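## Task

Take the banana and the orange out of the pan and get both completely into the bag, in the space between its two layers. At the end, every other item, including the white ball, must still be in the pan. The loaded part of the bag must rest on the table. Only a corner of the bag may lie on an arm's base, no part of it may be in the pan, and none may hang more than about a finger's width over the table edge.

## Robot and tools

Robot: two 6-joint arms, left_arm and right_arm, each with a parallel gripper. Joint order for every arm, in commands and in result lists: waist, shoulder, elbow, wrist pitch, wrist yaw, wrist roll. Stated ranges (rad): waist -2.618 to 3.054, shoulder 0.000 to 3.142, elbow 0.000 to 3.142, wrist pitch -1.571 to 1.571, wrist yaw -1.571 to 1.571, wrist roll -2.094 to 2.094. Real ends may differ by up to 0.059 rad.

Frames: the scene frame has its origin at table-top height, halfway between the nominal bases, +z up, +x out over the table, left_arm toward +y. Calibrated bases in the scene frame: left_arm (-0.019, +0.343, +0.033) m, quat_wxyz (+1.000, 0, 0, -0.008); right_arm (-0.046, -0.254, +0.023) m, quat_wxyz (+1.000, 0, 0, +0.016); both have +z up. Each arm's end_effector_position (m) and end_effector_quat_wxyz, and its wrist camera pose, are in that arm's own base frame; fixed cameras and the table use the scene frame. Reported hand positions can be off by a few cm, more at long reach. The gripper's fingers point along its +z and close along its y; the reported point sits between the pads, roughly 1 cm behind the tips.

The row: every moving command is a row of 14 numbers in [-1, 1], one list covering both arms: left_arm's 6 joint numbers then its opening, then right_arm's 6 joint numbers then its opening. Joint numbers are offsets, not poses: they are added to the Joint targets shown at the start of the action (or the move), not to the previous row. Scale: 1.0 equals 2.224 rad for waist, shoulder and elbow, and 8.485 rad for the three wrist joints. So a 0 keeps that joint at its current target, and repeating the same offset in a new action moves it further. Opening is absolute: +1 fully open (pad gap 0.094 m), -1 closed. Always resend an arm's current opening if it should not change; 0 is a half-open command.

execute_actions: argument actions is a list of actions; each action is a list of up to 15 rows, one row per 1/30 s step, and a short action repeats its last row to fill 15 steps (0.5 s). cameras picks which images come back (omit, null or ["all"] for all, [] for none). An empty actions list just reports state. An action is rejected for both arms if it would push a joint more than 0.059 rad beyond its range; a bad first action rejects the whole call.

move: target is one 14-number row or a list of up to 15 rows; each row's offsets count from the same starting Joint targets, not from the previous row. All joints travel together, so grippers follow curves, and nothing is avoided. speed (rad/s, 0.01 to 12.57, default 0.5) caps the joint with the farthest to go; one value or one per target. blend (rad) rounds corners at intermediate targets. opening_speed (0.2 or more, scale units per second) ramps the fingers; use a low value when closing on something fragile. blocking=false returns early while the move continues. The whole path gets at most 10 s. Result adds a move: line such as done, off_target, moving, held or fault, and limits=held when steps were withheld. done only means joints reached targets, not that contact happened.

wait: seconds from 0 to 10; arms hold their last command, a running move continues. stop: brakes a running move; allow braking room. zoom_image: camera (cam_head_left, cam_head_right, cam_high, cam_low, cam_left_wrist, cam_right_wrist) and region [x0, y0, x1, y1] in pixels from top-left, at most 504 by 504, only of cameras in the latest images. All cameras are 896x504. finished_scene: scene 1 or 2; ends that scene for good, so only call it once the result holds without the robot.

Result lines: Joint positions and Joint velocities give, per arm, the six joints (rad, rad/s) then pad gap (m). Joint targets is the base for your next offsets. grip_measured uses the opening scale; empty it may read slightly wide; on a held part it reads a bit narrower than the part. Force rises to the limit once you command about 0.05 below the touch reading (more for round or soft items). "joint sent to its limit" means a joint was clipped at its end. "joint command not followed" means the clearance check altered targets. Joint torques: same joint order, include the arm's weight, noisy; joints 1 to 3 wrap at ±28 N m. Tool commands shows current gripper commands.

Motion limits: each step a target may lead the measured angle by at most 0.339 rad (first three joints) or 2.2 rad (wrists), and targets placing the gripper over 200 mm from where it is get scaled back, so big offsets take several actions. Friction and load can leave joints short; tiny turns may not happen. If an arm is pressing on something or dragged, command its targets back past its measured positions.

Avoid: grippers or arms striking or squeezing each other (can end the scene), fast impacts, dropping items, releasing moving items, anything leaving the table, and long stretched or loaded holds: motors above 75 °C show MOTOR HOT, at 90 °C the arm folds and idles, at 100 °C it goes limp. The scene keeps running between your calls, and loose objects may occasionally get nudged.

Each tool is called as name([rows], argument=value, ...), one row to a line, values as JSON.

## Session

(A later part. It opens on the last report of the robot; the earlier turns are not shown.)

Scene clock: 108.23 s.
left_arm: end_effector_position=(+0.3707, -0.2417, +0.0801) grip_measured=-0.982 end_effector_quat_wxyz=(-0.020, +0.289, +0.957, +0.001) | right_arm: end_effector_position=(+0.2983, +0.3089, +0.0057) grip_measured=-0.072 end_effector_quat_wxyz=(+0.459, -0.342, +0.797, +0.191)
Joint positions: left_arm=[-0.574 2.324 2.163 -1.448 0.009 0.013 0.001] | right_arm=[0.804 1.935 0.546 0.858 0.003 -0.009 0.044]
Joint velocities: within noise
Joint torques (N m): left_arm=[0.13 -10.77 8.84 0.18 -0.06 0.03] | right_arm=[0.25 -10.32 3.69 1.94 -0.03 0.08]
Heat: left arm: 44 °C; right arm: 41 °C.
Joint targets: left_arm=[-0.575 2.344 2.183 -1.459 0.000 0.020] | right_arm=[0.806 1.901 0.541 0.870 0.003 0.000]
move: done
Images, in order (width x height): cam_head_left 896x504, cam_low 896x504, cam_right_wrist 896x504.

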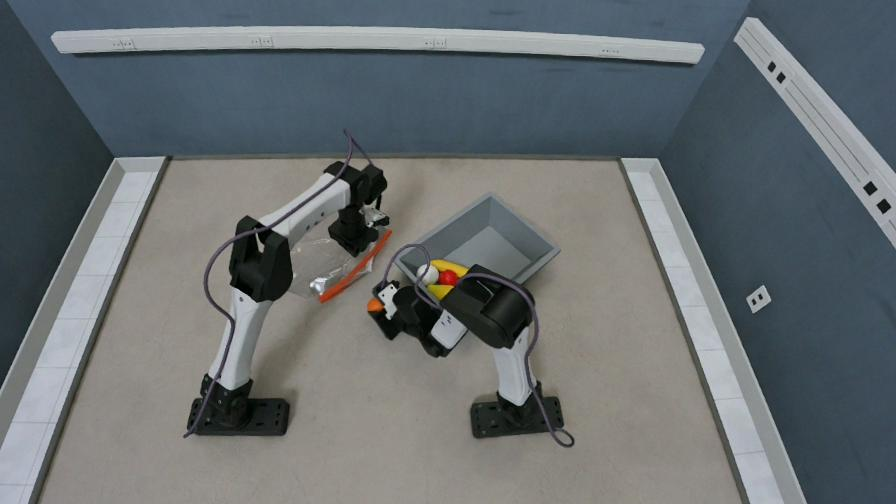

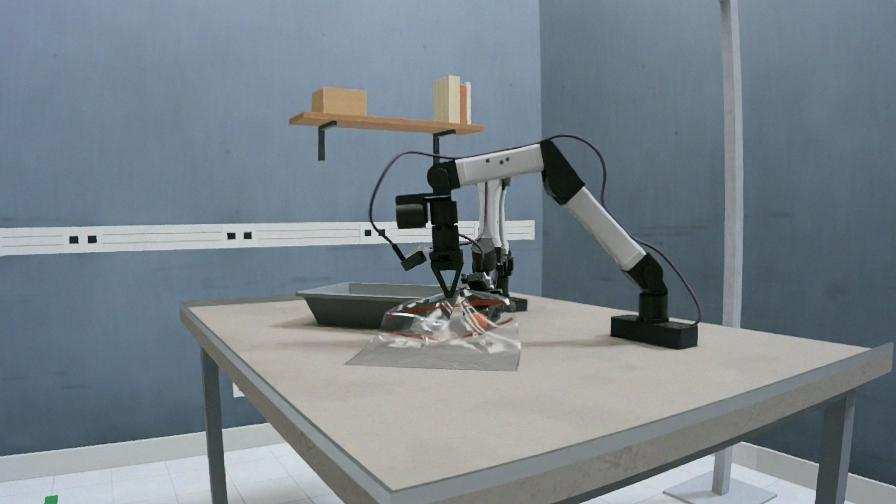

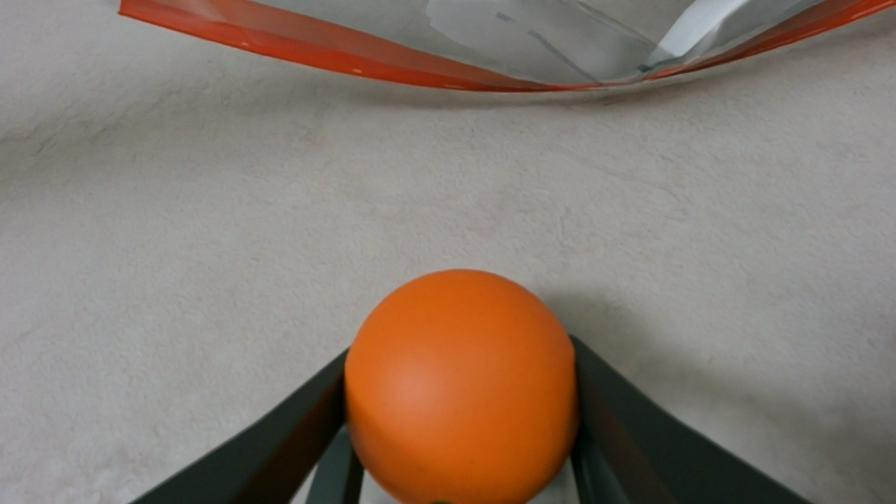

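move([
  [0,0,0,0,0,0,-1,-0.0117,-0.1466,0.4649,-0.2407,0,0,-0.08],
  [0,0,0,0,0,0,-1,-0.0117,-0.0072,0.2851,-0.1756,0,0,-0.08],
], speed=0.6, cameras=["cam_right_wrist","cam_head_left"])

Scene clock: 114.10 s.
left_arm: end_effector_position=(+0.3707, -0.2417, +0.0801) grip_measured=-0.982 end_effector_quat_wxyz=(-0.020, +0.289, +0.957, +0.001) | right_arm: end_effector_position=(+0.2686, +0.2697, +0.0109) grip_measured=-0.072 end_effector_quat_wxyz=(+0.105, -0.385, +0.916, +0.041)
Joint positions: left_arm=[-0.574 2.324 2.163 -1.448 0.009 0.013 0.001] | right_arm=[0.789 1.882 1.172 -0.635 0.003 -0.007 0.044]
Joint velocities: within noise
Joint torques (N m): left_arm=[0.17 -10.76 8.84 0.17 -0.07 0.02] | right_arm=[-0.81 -8.32 6.2 0.92 -0.03 0.12]
Heat: left arm: 44 °C; right arm: 41 °C.
Joint targets: left_arm=[-0.575 2.344 2.183 -1.459 0.000 0.020] | right_arm=[0.780 1.885 1.175 -0.620 0.003 0.000]
move: done
Images, in order (width x height): cam_head_left 896x504, cam_right_wrist 896x504.

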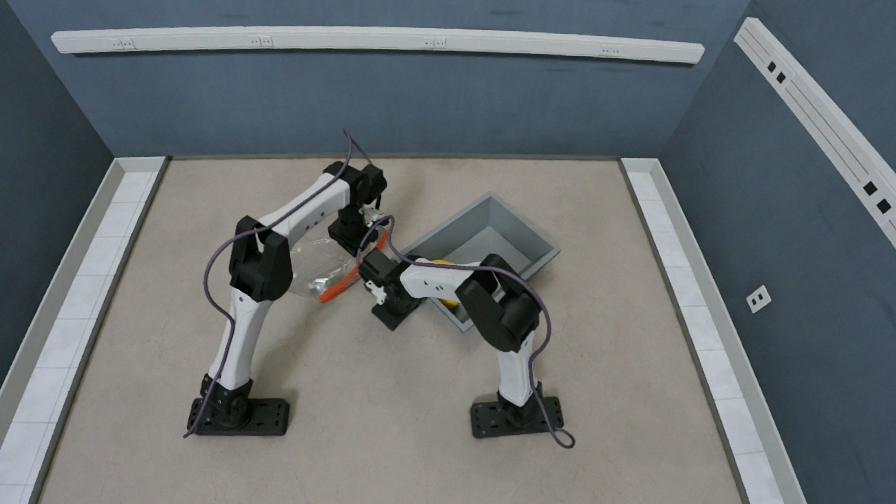

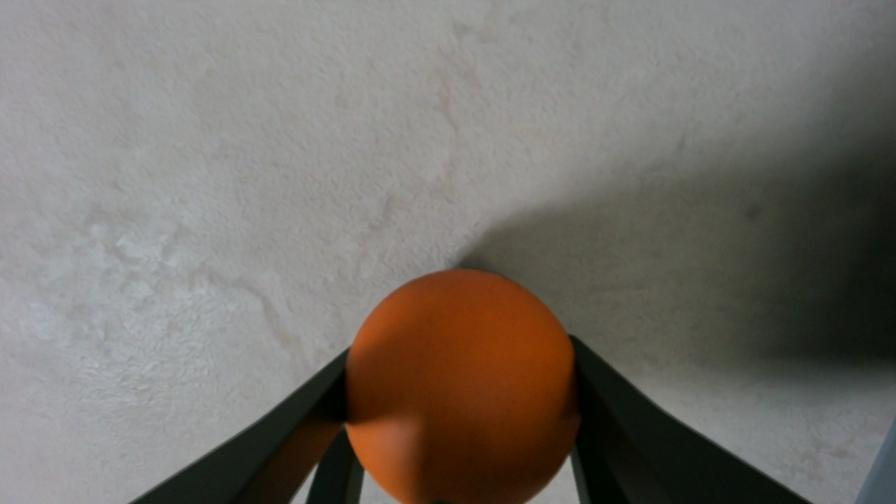

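move(target=[0,0,0,0,0,0,-1,-0.126,0,0,0,0,0,-0.08], speed=0.2, cameras=["cam_right_wrist","cam_head_left","cam_low"])

Scene clock: 116.20 s.
left_arm: end_effector_position=(+0.3707, -0.2417, +0.0801) grip_measured=-0.982 end_effector_quat_wxyz=(-0.020, +0.289, +0.957, +0.001) | right_arm: end_effector_position=(+0.3336, +0.1856, +0.0112) grip_measured=-0.072 end_effector_quat_wxyz=(+0.111, -0.252, +0.961, +0.028)
Joint positions: left_arm=[-0.574 2.324 2.163 -1.448 0.009 0.013 0.001] | right_arm=[0.508 1.882 1.172 -0.631 0 -0.005 0.044]
Joint velocities: within noise
Joint torques (N m): left_arm=[0.17 -10.71 8.85 0.18 -0.08 0.03] | right_arm=[-1.06 -8.32 6.26 0.83 0.01 0.1]
Heat: left arm: 44 °C; right arm: 41 °C.
Joint targets: left_arm=[-0.575 2.344 2.183 -1.459 0.000 0.020] | right_arm=[0.500 1.885 1.175 -0.620 0.003 0.000]
move: done
Images, in order (width x height): cam_head_left 896x504, cam_low 896x504, cam_right_wrist 896x504.

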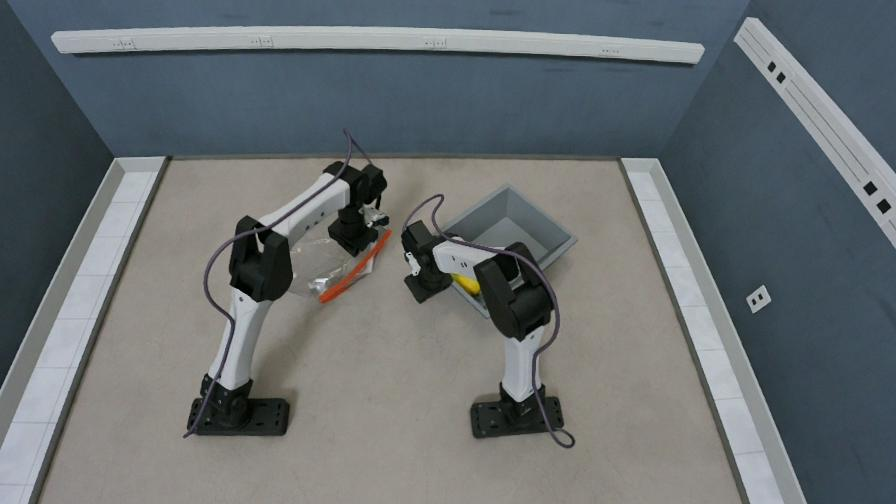

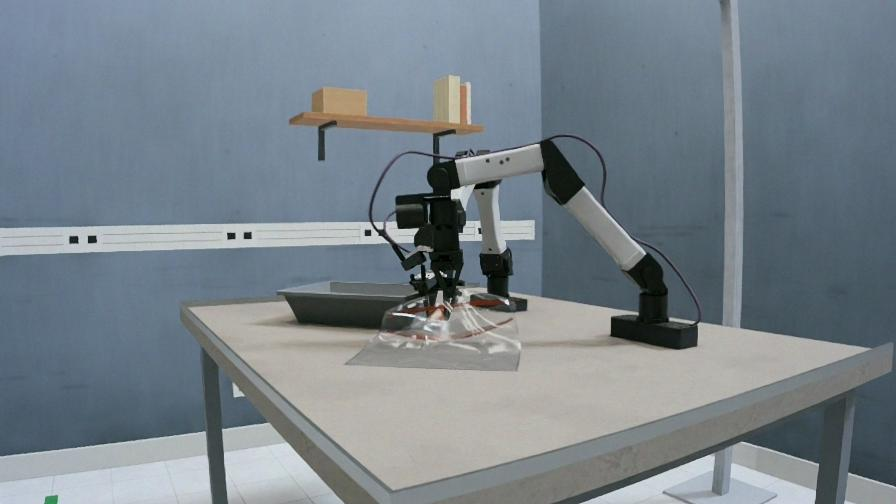

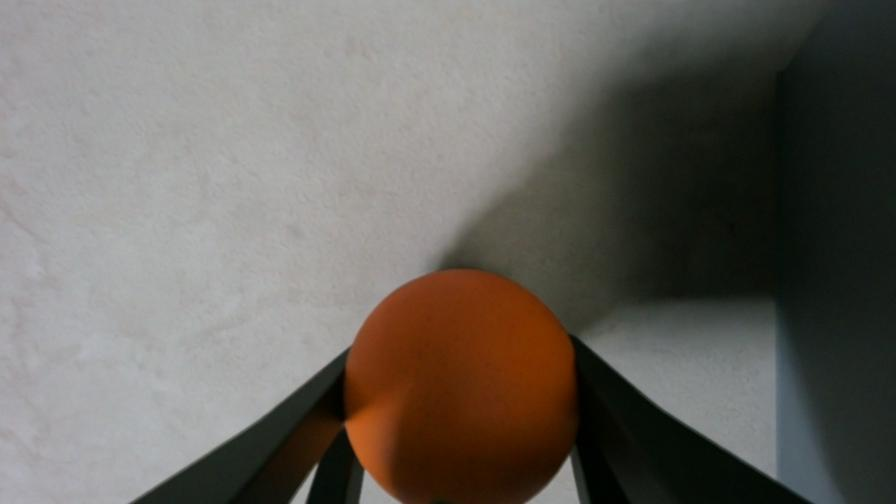

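move(target=[0,0,0,0,0,0,-1,-0.054,0,0,0,0,0,-0.08], speed=0.2, cameras=["cam_right_wrist","cam_head_left"])

Scene clock: 121.23 s.
left_arm: end_effector_position=(+0.3707, -0.2417, +0.0801) grip_measured=-0.982 end_effector_quat_wxyz=(-0.020, +0.289, +0.957, +0.001) | right_arm: end_effector_position=(+0.3534, +0.1449, +0.0112) grip_measured=-0.072 end_effector_quat_wxyz=(+0.113, -0.194, +0.974, +0.023)
Joint positions: left_arm=[-0.574 2.324 2.163 -1.448 0.009 0.013 0.001] | right_arm=[0.388 1.882 1.172 -0.63 -0.002 -0.005 0.044]
Joint velocities: within noise
Joint torques (N m): left_arm=[0.18 -10.73 8.87 0.18 -0.08 0.03] | right_arm=[-0.81 -8.32 6.22 0.82 0.02 0.11]
Heat: left arm: 44 °C; right arm: 40 °C.
Joint targets: left_arm=[-0.575 2.344 2.183 -1.459 0.000 0.020] | right_arm=[0.380 1.885 1.175 -0.620 0.003 0.000]
move: done
Images, in order (width x height): cam_head_left 896x504, cam_right_wrist 896x504.

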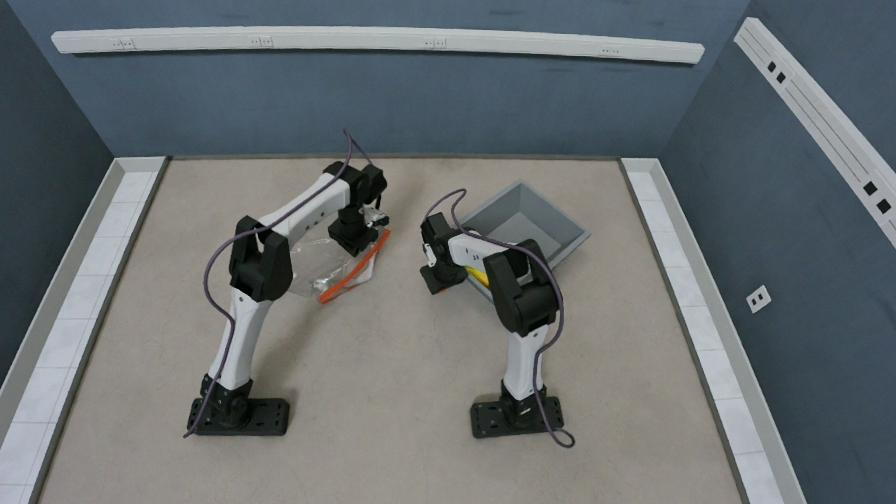

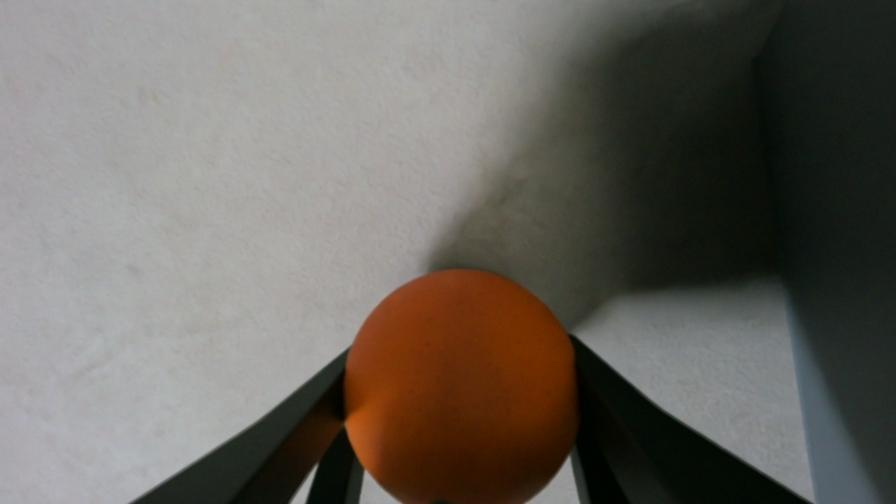

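move([
  [0,-0.1479,-0.2262,0.0565,0,0,-1,0,0,0,0,0,0,-0.08],
  [0,-0.2401,-0.388,0.1048,0,0,-1,0,0,0,0,0,0,-0.08],
], speed=0.3, cameras=["cam_low","cam_head_left","cam_head_right"])

zoom_image(camera="cam_low", region=[340, 240, 560, 380])

Scene clock: 126.40 s.
left_arm: end_effector_position=(+0.3745, -0.2442, +0.0820) grip_measured=-0.982 end_effector_quat_wxyz=(+0.227, +0.282, +0.930, -0.070) | right_arm: end_effector_position=(+0.3534, +0.1449, +0.0112) grip_measured=-0.072 end_effector_quat_wxyz=(+0.113, -0.194, +0.974, +0.023)
Joint positions: left_arm=[-0.574 1.842 1.331 -0.58 0.009 0.013 0.001] | right_arm=[0.388 1.882 1.172 -0.63 -0.002 -0.005 0.044]
Joint velocities: within noise
Joint torques (N m): left_arm=[0.13 -11.7 6.63 1.57 -0.06 0.01] | right_arm=[-0.8 -8.32 6.22 0.83 0.02 0.11]
Heat: left arm: 45 °C; right arm: 40 °C.
Joint targets: left_arm=[-0.575 1.810 1.320 -0.570 0.000 0.020] | right_arm=[0.380 1.885 1.175 -0.620 0.003 0.000]
move: done
Images, in order (width x height): cam_head_left 896x504, cam_head_right 896x504, cam_low 896x504.

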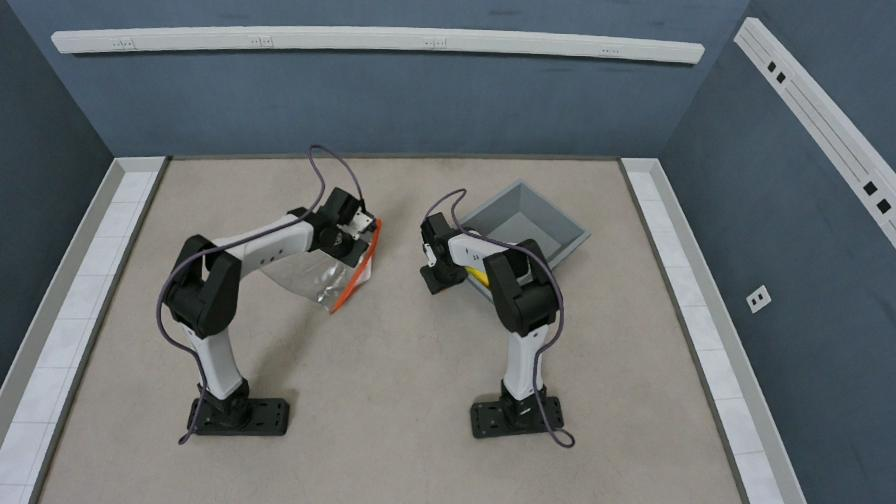

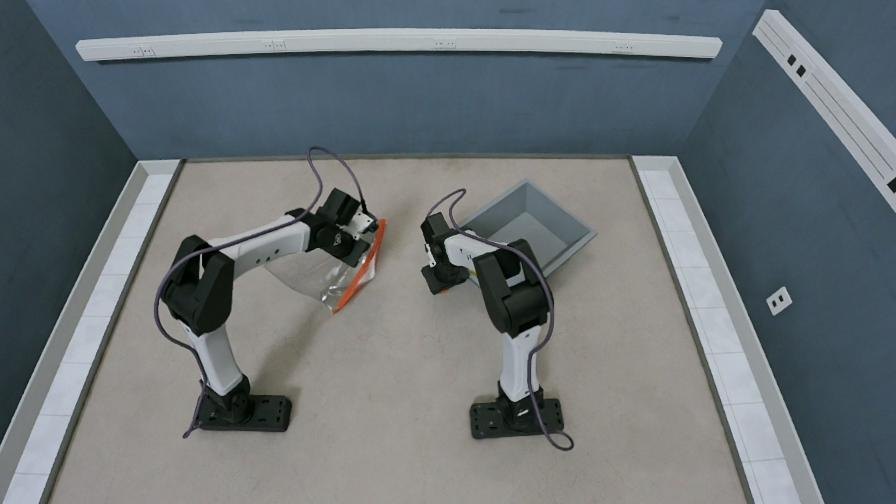

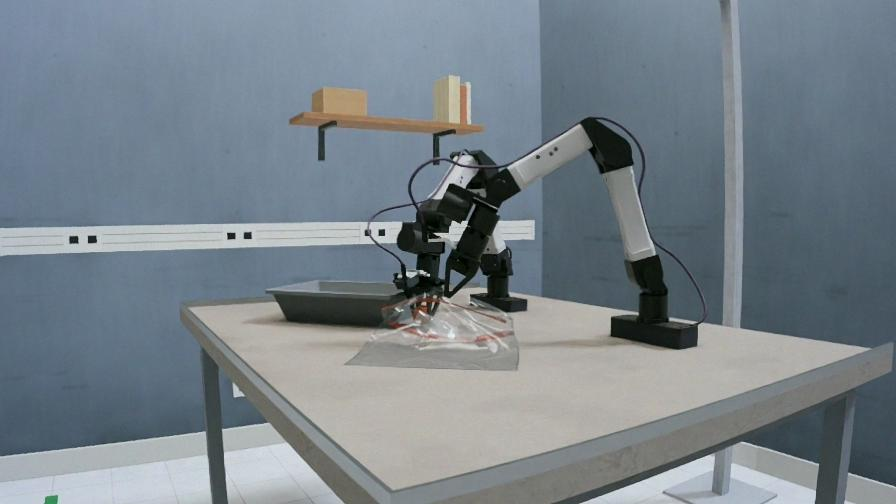

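Scaled by 2.291 from the camera's 896x504 image, which has a finer 1280x720 frame.

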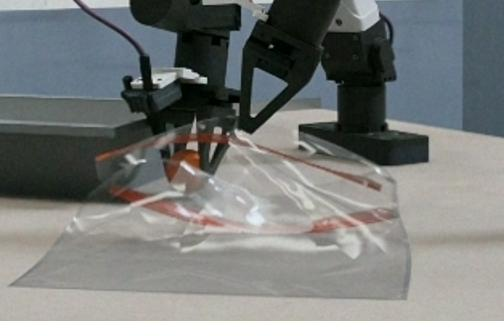

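move([
  [0,0,0,0,0,0,-1,0.03,-0.1394,0.1799,-0.0651,0,0,-0.08],
  [0,0,0,0,0,0,-1,0.1304,-0.1394,0.1799,-0.0651,0,0,-0.08],
  [0,0,0,0,0,0,-1,0.1304,-0.0022,-0.2855,0.1756,0,0,-0.08],
], speed=0.6, blend=0.1, cameras=["cam_right_wrist","cam_low","cam_head_left"])

zoom_image(camera="cam_low", region=[340, 240, 560, 380])

Scene clock: 132.20 s.
left_arm: end_effector_position=(+0.3747, -0.2443, +0.0821) grip_measured=-0.982 end_effector_quat_wxyz=(+0.227, +0.282, +0.929, -0.070) | right_arm: end_effector_position=(+0.3406, +0.2667, +0.0281) grip_measured=-0.072 end_effector_quat_wxyz=(+0.490, -0.281, +0.808, +0.167)
Joint positions: left_arm=[-0.574 1.842 1.331 -0.579 0.009 0.013 0.001] | right_arm=[0.664 1.87 0.541 0.846 0 -0.005 0.044]
Joint velocities: within noise
Joint torques (N m): left_arm=[0.13 -11.7 6.67 1.56 -0.08 0] | right_arm=[0.59 -6.27 4.41 2.07 0.01 0.1]
Heat: left arm: 46 °C; right arm: 40 °C.
Joint targets: left_arm=[-0.575 1.810 1.320 -0.570 0.000 0.020] | right_arm=[0.670 1.880 0.540 0.869 0.003 0.000]
move: done
Images, in order (width x height): cam_head_left 896x504, cam_low 896x504, cam_right_wrist 896x504.

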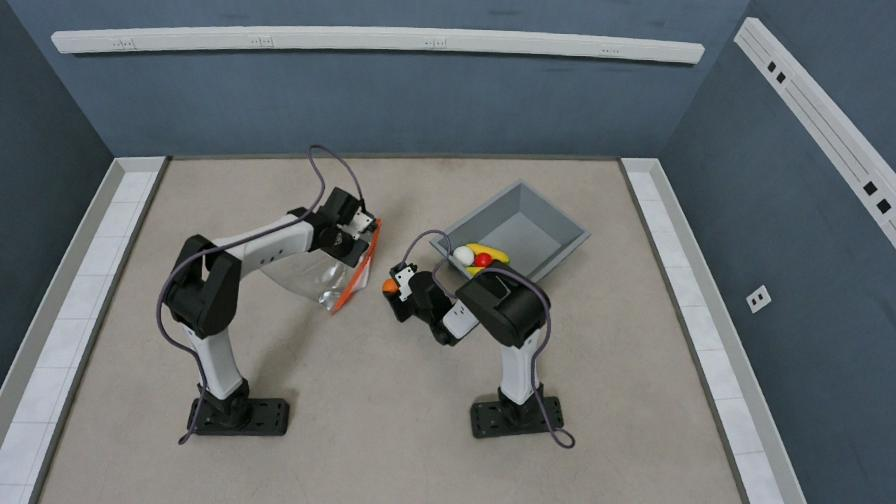

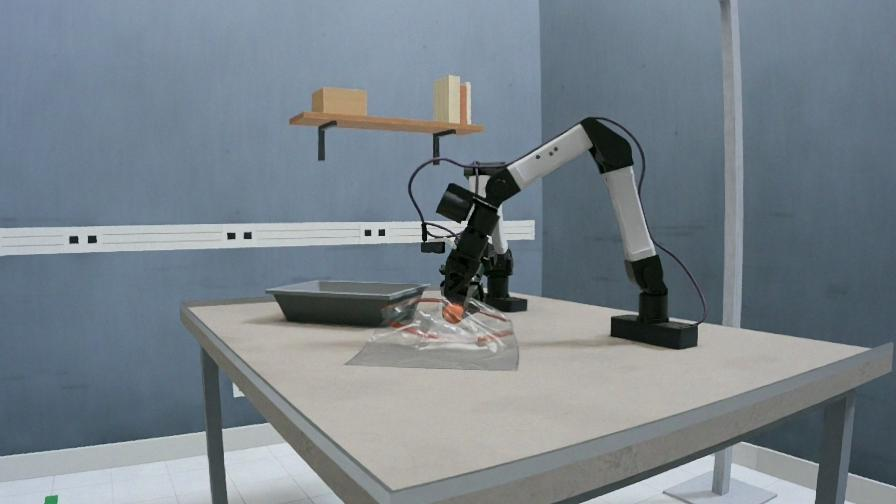

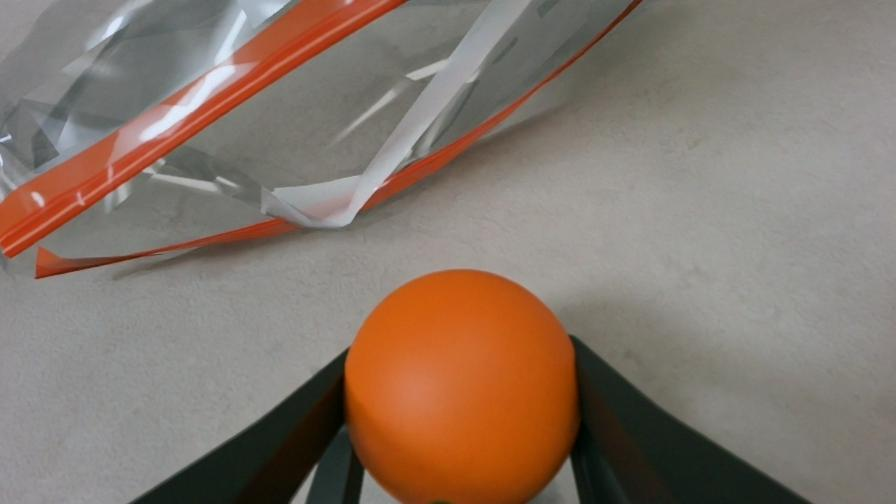

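Scaled by 2.291 from the camera's 896x504 image, which has a finer 1280x720 frame.

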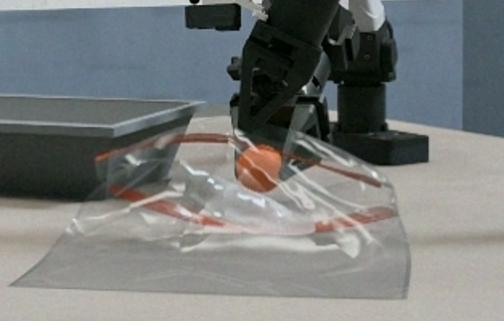

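move(target=[0,0,0,0,0,0,-1,-0.0773,0.0931,0.1192,-0.001,-0.0263,0.0412,-0.08], speed=0.3, cameras=["cam_right_wrist","cam_low","cam_head_left"])

zoom_image(camera="cam_low", region=[340, 240, 560, 380])

Scene clock: 135.87 s.
left_arm: end_effector_position=(+0.3747, -0.2443, +0.0821) grip_measured=-0.982 end_effector_quat_wxyz=(+0.227, +0.282, +0.929, -0.070) | right_arm: end_effector_position=(+0.4137, +0.2682, +0.0225) grip_measured=-0.072 end_effector_quat_wxyz=(+0.449, -0.123, +0.833, +0.299)
Joint positions: left_arm=[-0.574 1.842 1.331 -0.579 0.009 0.013 0.001] | right_arm=[0.503 2.074 0.783 0.85 -0.21 0.342 0.044]
Joint velocities: within noise
Joint torques (N m): left_arm=[0.14 -11.7 6.65 1.56 -0.08 0.02] | right_arm=[-0.39 -7.87 6.78 1.98 -0.15 0.09]
Heat: left arm: 46 °C; right arm: 39 °C.
Joint targets: left_arm=[-0.575 1.810 1.320 -0.570 0.000 0.020] | right_arm=[0.498 2.087 0.805 0.861 -0.220 0.349]
move: done
Images, in order (width x height): cam_head_left 896x504, cam_low 896x504, cam_right_wrist 896x504.

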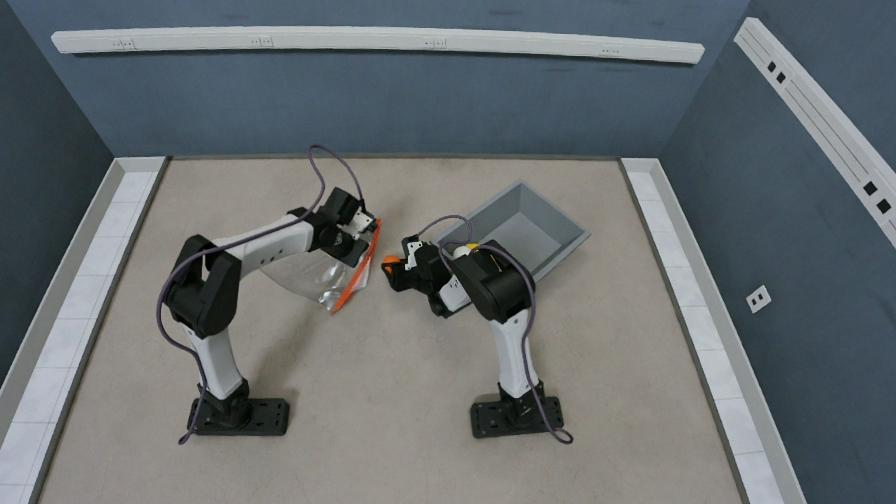

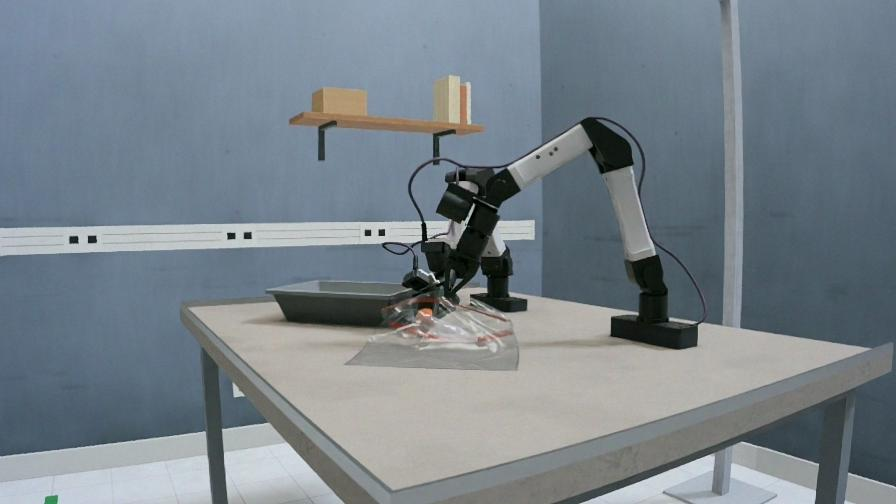

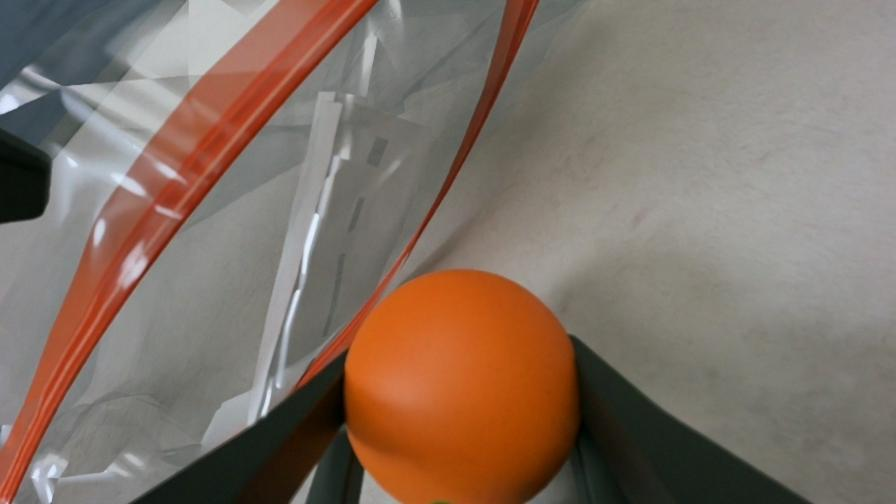

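Scaled by 2.291 from the camera's 896x504 image, which has a finer 1280x720 frame.

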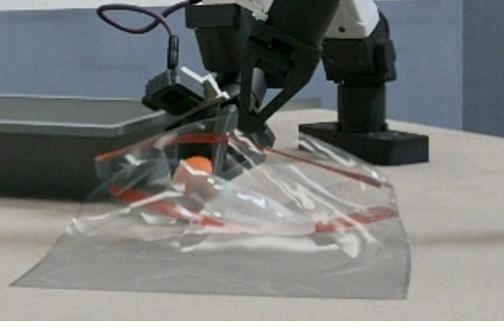

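move([
  [0,0.1079,0.1664,-0.0501,0,0,-1,0.03,-0.03,-0.03,0,0,-0.06,-0.08],
  [0,0.2401,0.388,-0.1048,0,0,-1,0.0661,-0.006,0,0,0.003,-0.12,-0.08],
], speed=0.3, cameras=["cam_right_wrist","cam_low","cam_head_left"])

zoom_image(camera="cam_low", region=[340, 240, 560, 380])

Scene clock: 141.63 s.
left_arm: end_effector_position=(+0.3709, -0.2418, +0.0806) grip_measured=-0.982 end_effector_quat_wxyz=(-0.019, +0.289, +0.957, +0.001) | right_arm: end_effector_position=(+0.3749, +0.3215, +0.0270) grip_measured=-0.072 end_effector_quat_wxyz=(+0.537, -0.550, +0.634, +0.079)
Joint positions: left_arm=[-0.574 2.322 2.161 -1.446 0.009 0.013 0.001] | right_arm=[0.639 2.064 0.783 0.85 -0.203 -0.661 0.044]
Joint velocities: within noise
Joint torques (N m): left_arm=[0.18 -10.62 8.98 0.18 -0.08 0.02] | right_arm=[0.65 -8.14 6.82 1.97 -0.03 0.02]
Heat: left arm: 45 °C; right arm: 40 °C.
Joint targets: left_arm=[-0.575 2.344 2.183 -1.459 0.000 0.020] | right_arm=[0.645 2.073 0.805 0.861 -0.194 -0.669]
move: done
Images, in order (width x height): cam_head_left 896x504, cam_low 896x504, cam_right_wrist 896x504.

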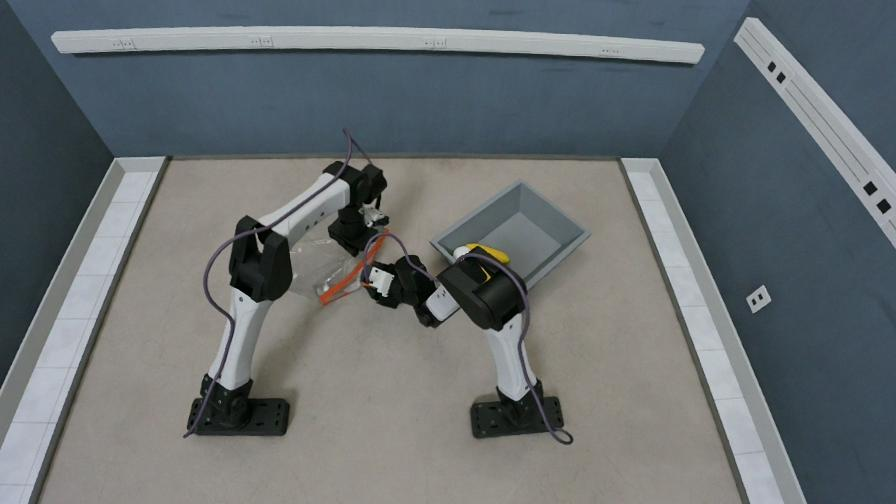

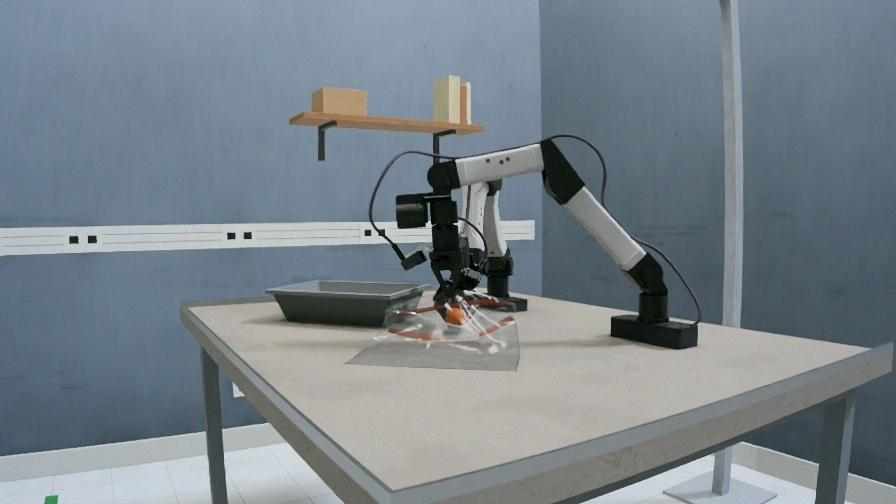

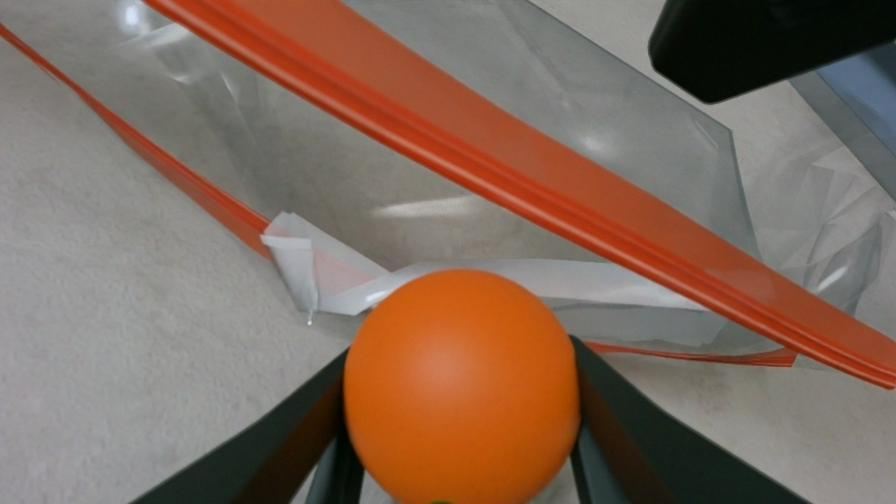

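Scaled by 2.291 from the camera's 896x504 image, which has a finer 1280x720 frame.

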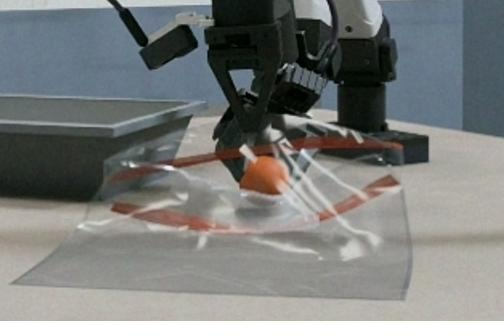

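move(target=[0,0,0,0,0,0,-1,0.0162,0.0845,0.1731,-0.024,0,-0.02,-0.08], speed=0.25, cameras=["cam_right_wrist","cam_low","cam_head_left"])

zoom_image(camera="cam_low", region=[340, 240, 560, 380])

Scene clock: 143.57 s.
left_arm: end_effector_position=(+0.3759, -0.2338, +0.0810) grip_measured=-0.982 end_effector_quat_wxyz=(-0.015, +0.286, +0.958, +0.016) | right_arm: end_effector_position=(+0.4158, +0.3676, +0.0242) grip_measured=-0.072 end_effector_quat_wxyz=(-0.536, +0.598, -0.594, -0.052)
Joint positions: left_arm=[-0.565 2.322 2.163 -1.448 -0.023 0.014 0.001] | right_arm=[0.662 2.21 1.073 0.694 -0.202 -0.788 0.044]
Joint velocities: within noise
Joint torques (N m): left_arm=[-0.59 -10.62 8.88 0.18 0.21 0.01] | right_arm=[0.05 -10.78 5.37 1.92 -0.09 0.09]
Heat: left arm: 45 °C; right arm: 40 °C.
Joint targets: left_arm=[-0.575 2.344 2.183 -1.459 -0.001 0.020] | right_arm=[0.662 2.209 1.073 0.701 -0.202 -0.787]
move: held (right_arm; a check stopped the path); limits=held; right_arm: the elbow is farthest, 0.117 rad from its target
joint command not followed: on one or more control steps a check withheld the commanded joint targets of the right arm, and it was not sent them on those steps.
cause: the commanded joint targets, or the way to them, would bring a part of the robot too close to another arm (this arm's wrist (the part past the wrist pitch) and the left arm's gripper housing, at the place that arm is still heading or pushing toward).
Images, in order (width x height): cam_head_left 896x504, cam_low 896x504, cam_right_wrist 896x504.

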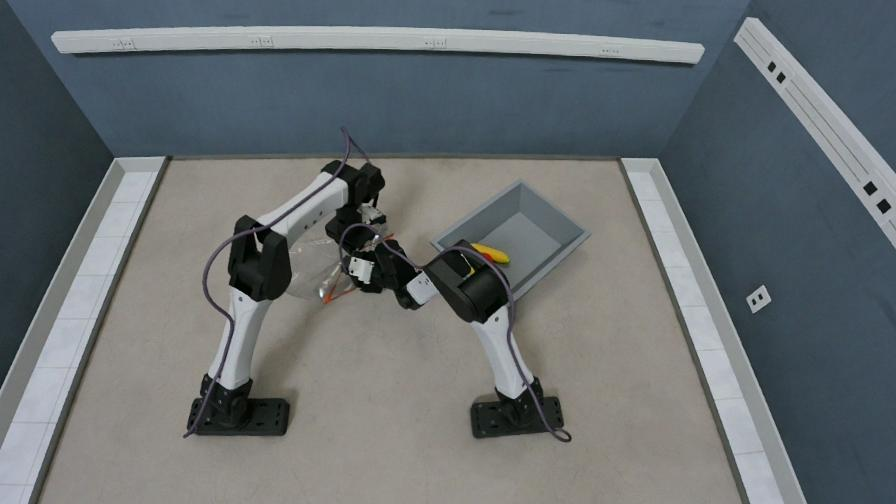

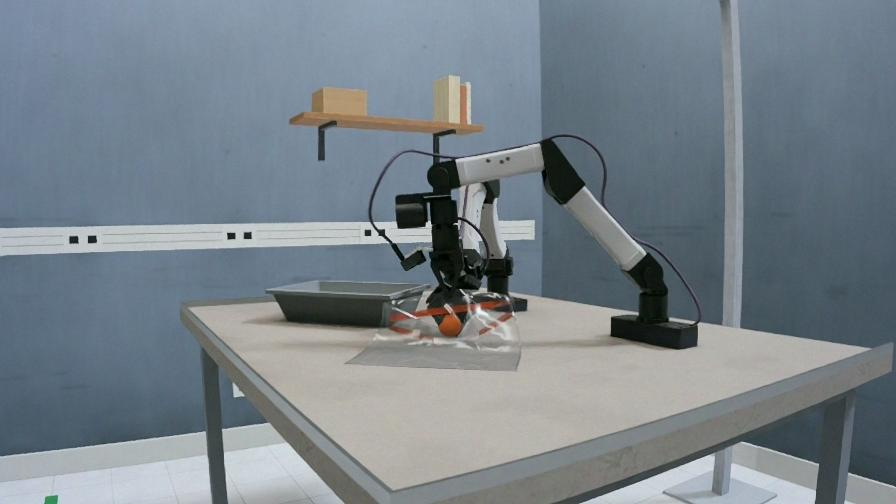

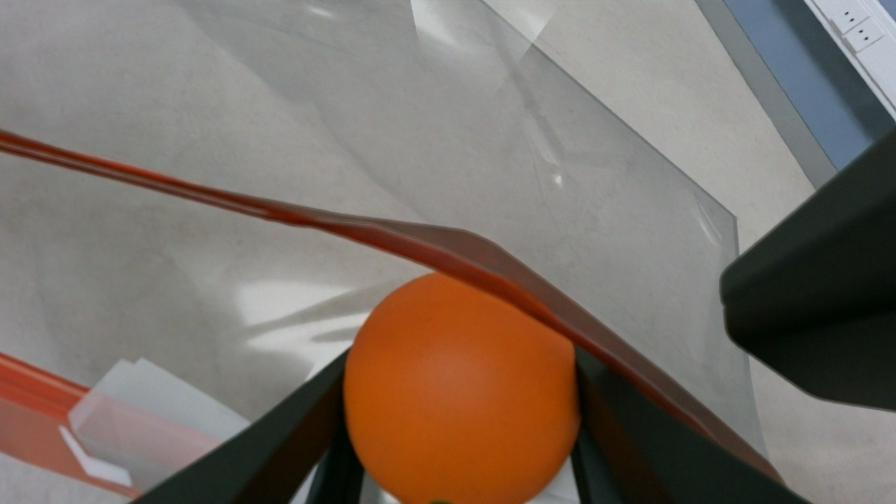

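Scaled by 2.291 from the camera's 896x504 image, which has a finer 1280x720 frame.

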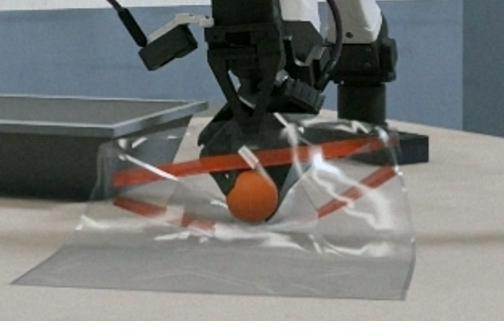

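move([
  [0,0,0,0,0,0,-1,0,0.0125,0,0,0,0,-0.08],
  [0,0,0,0,0,0,-1,0,0.0125,0,0,0,0,0.15],
], speed=0.1, opening_speed=0.3, cameras=["cam_right_wrist","cam_low"])

zoom_image(camera="cam_low", region=[340, 240, 560, 380])

Scene clock: 145.83 s.
left_arm: end_effector_position=(+0.3746, -0.2358, +0.0810) grip_measured=-0.982 end_effector_quat_wxyz=(-0.015, +0.287, +0.958, +0.013) | right_arm: end_effector_position=(+0.4147, +0.3667, +0.0166) grip_measured=+0.149 end_effector_quat_wxyz=(-0.530, +0.600, -0.597, -0.052)
Joint positions: left_arm=[-0.569 2.322 2.163 -1.448 -0.017 0.014 0.001] | right_arm=[0.662 2.224 1.073 0.692 -0.202 -0.788 0.054]
Joint velocities: within noise
Joint torques (N m): left_arm=[-0.29 -10.62 8.85 0.2 0.16 0.01] | right_arm=[0.02 -9.59 5.3 1.92 -0.09 0.1]
Heat: left arm: 44 °C; right arm: 41 °C.
Joint targets: left_arm=[-0.575 2.344 2.183 -1.459 0.000 0.020] | right_arm=[0.662 2.237 1.073 0.701 -0.202 -0.787]
move: done
Images, in order (width x height): cam_low 896x504, cam_right_wrist 896x504.

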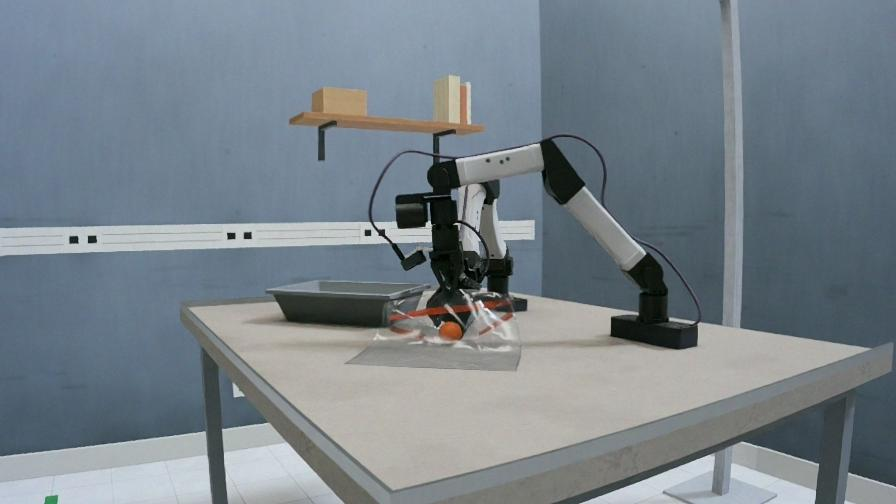

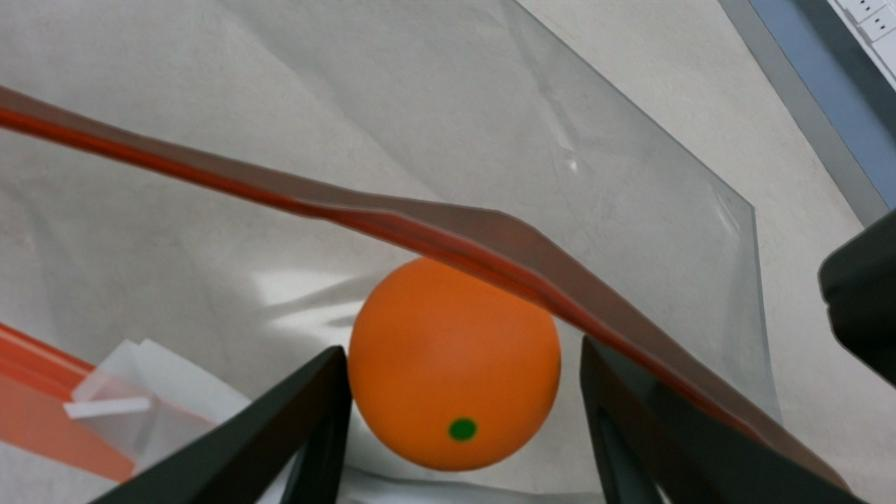

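Scaled by 2.291 from the camera's 896x504 image, which has a finer 1280x720 frame.

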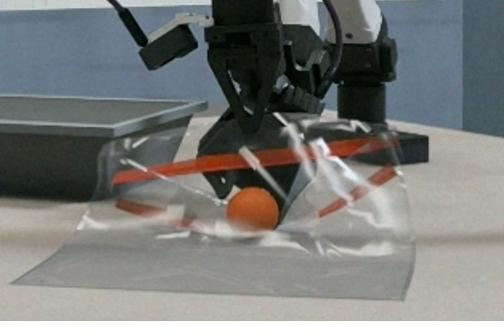

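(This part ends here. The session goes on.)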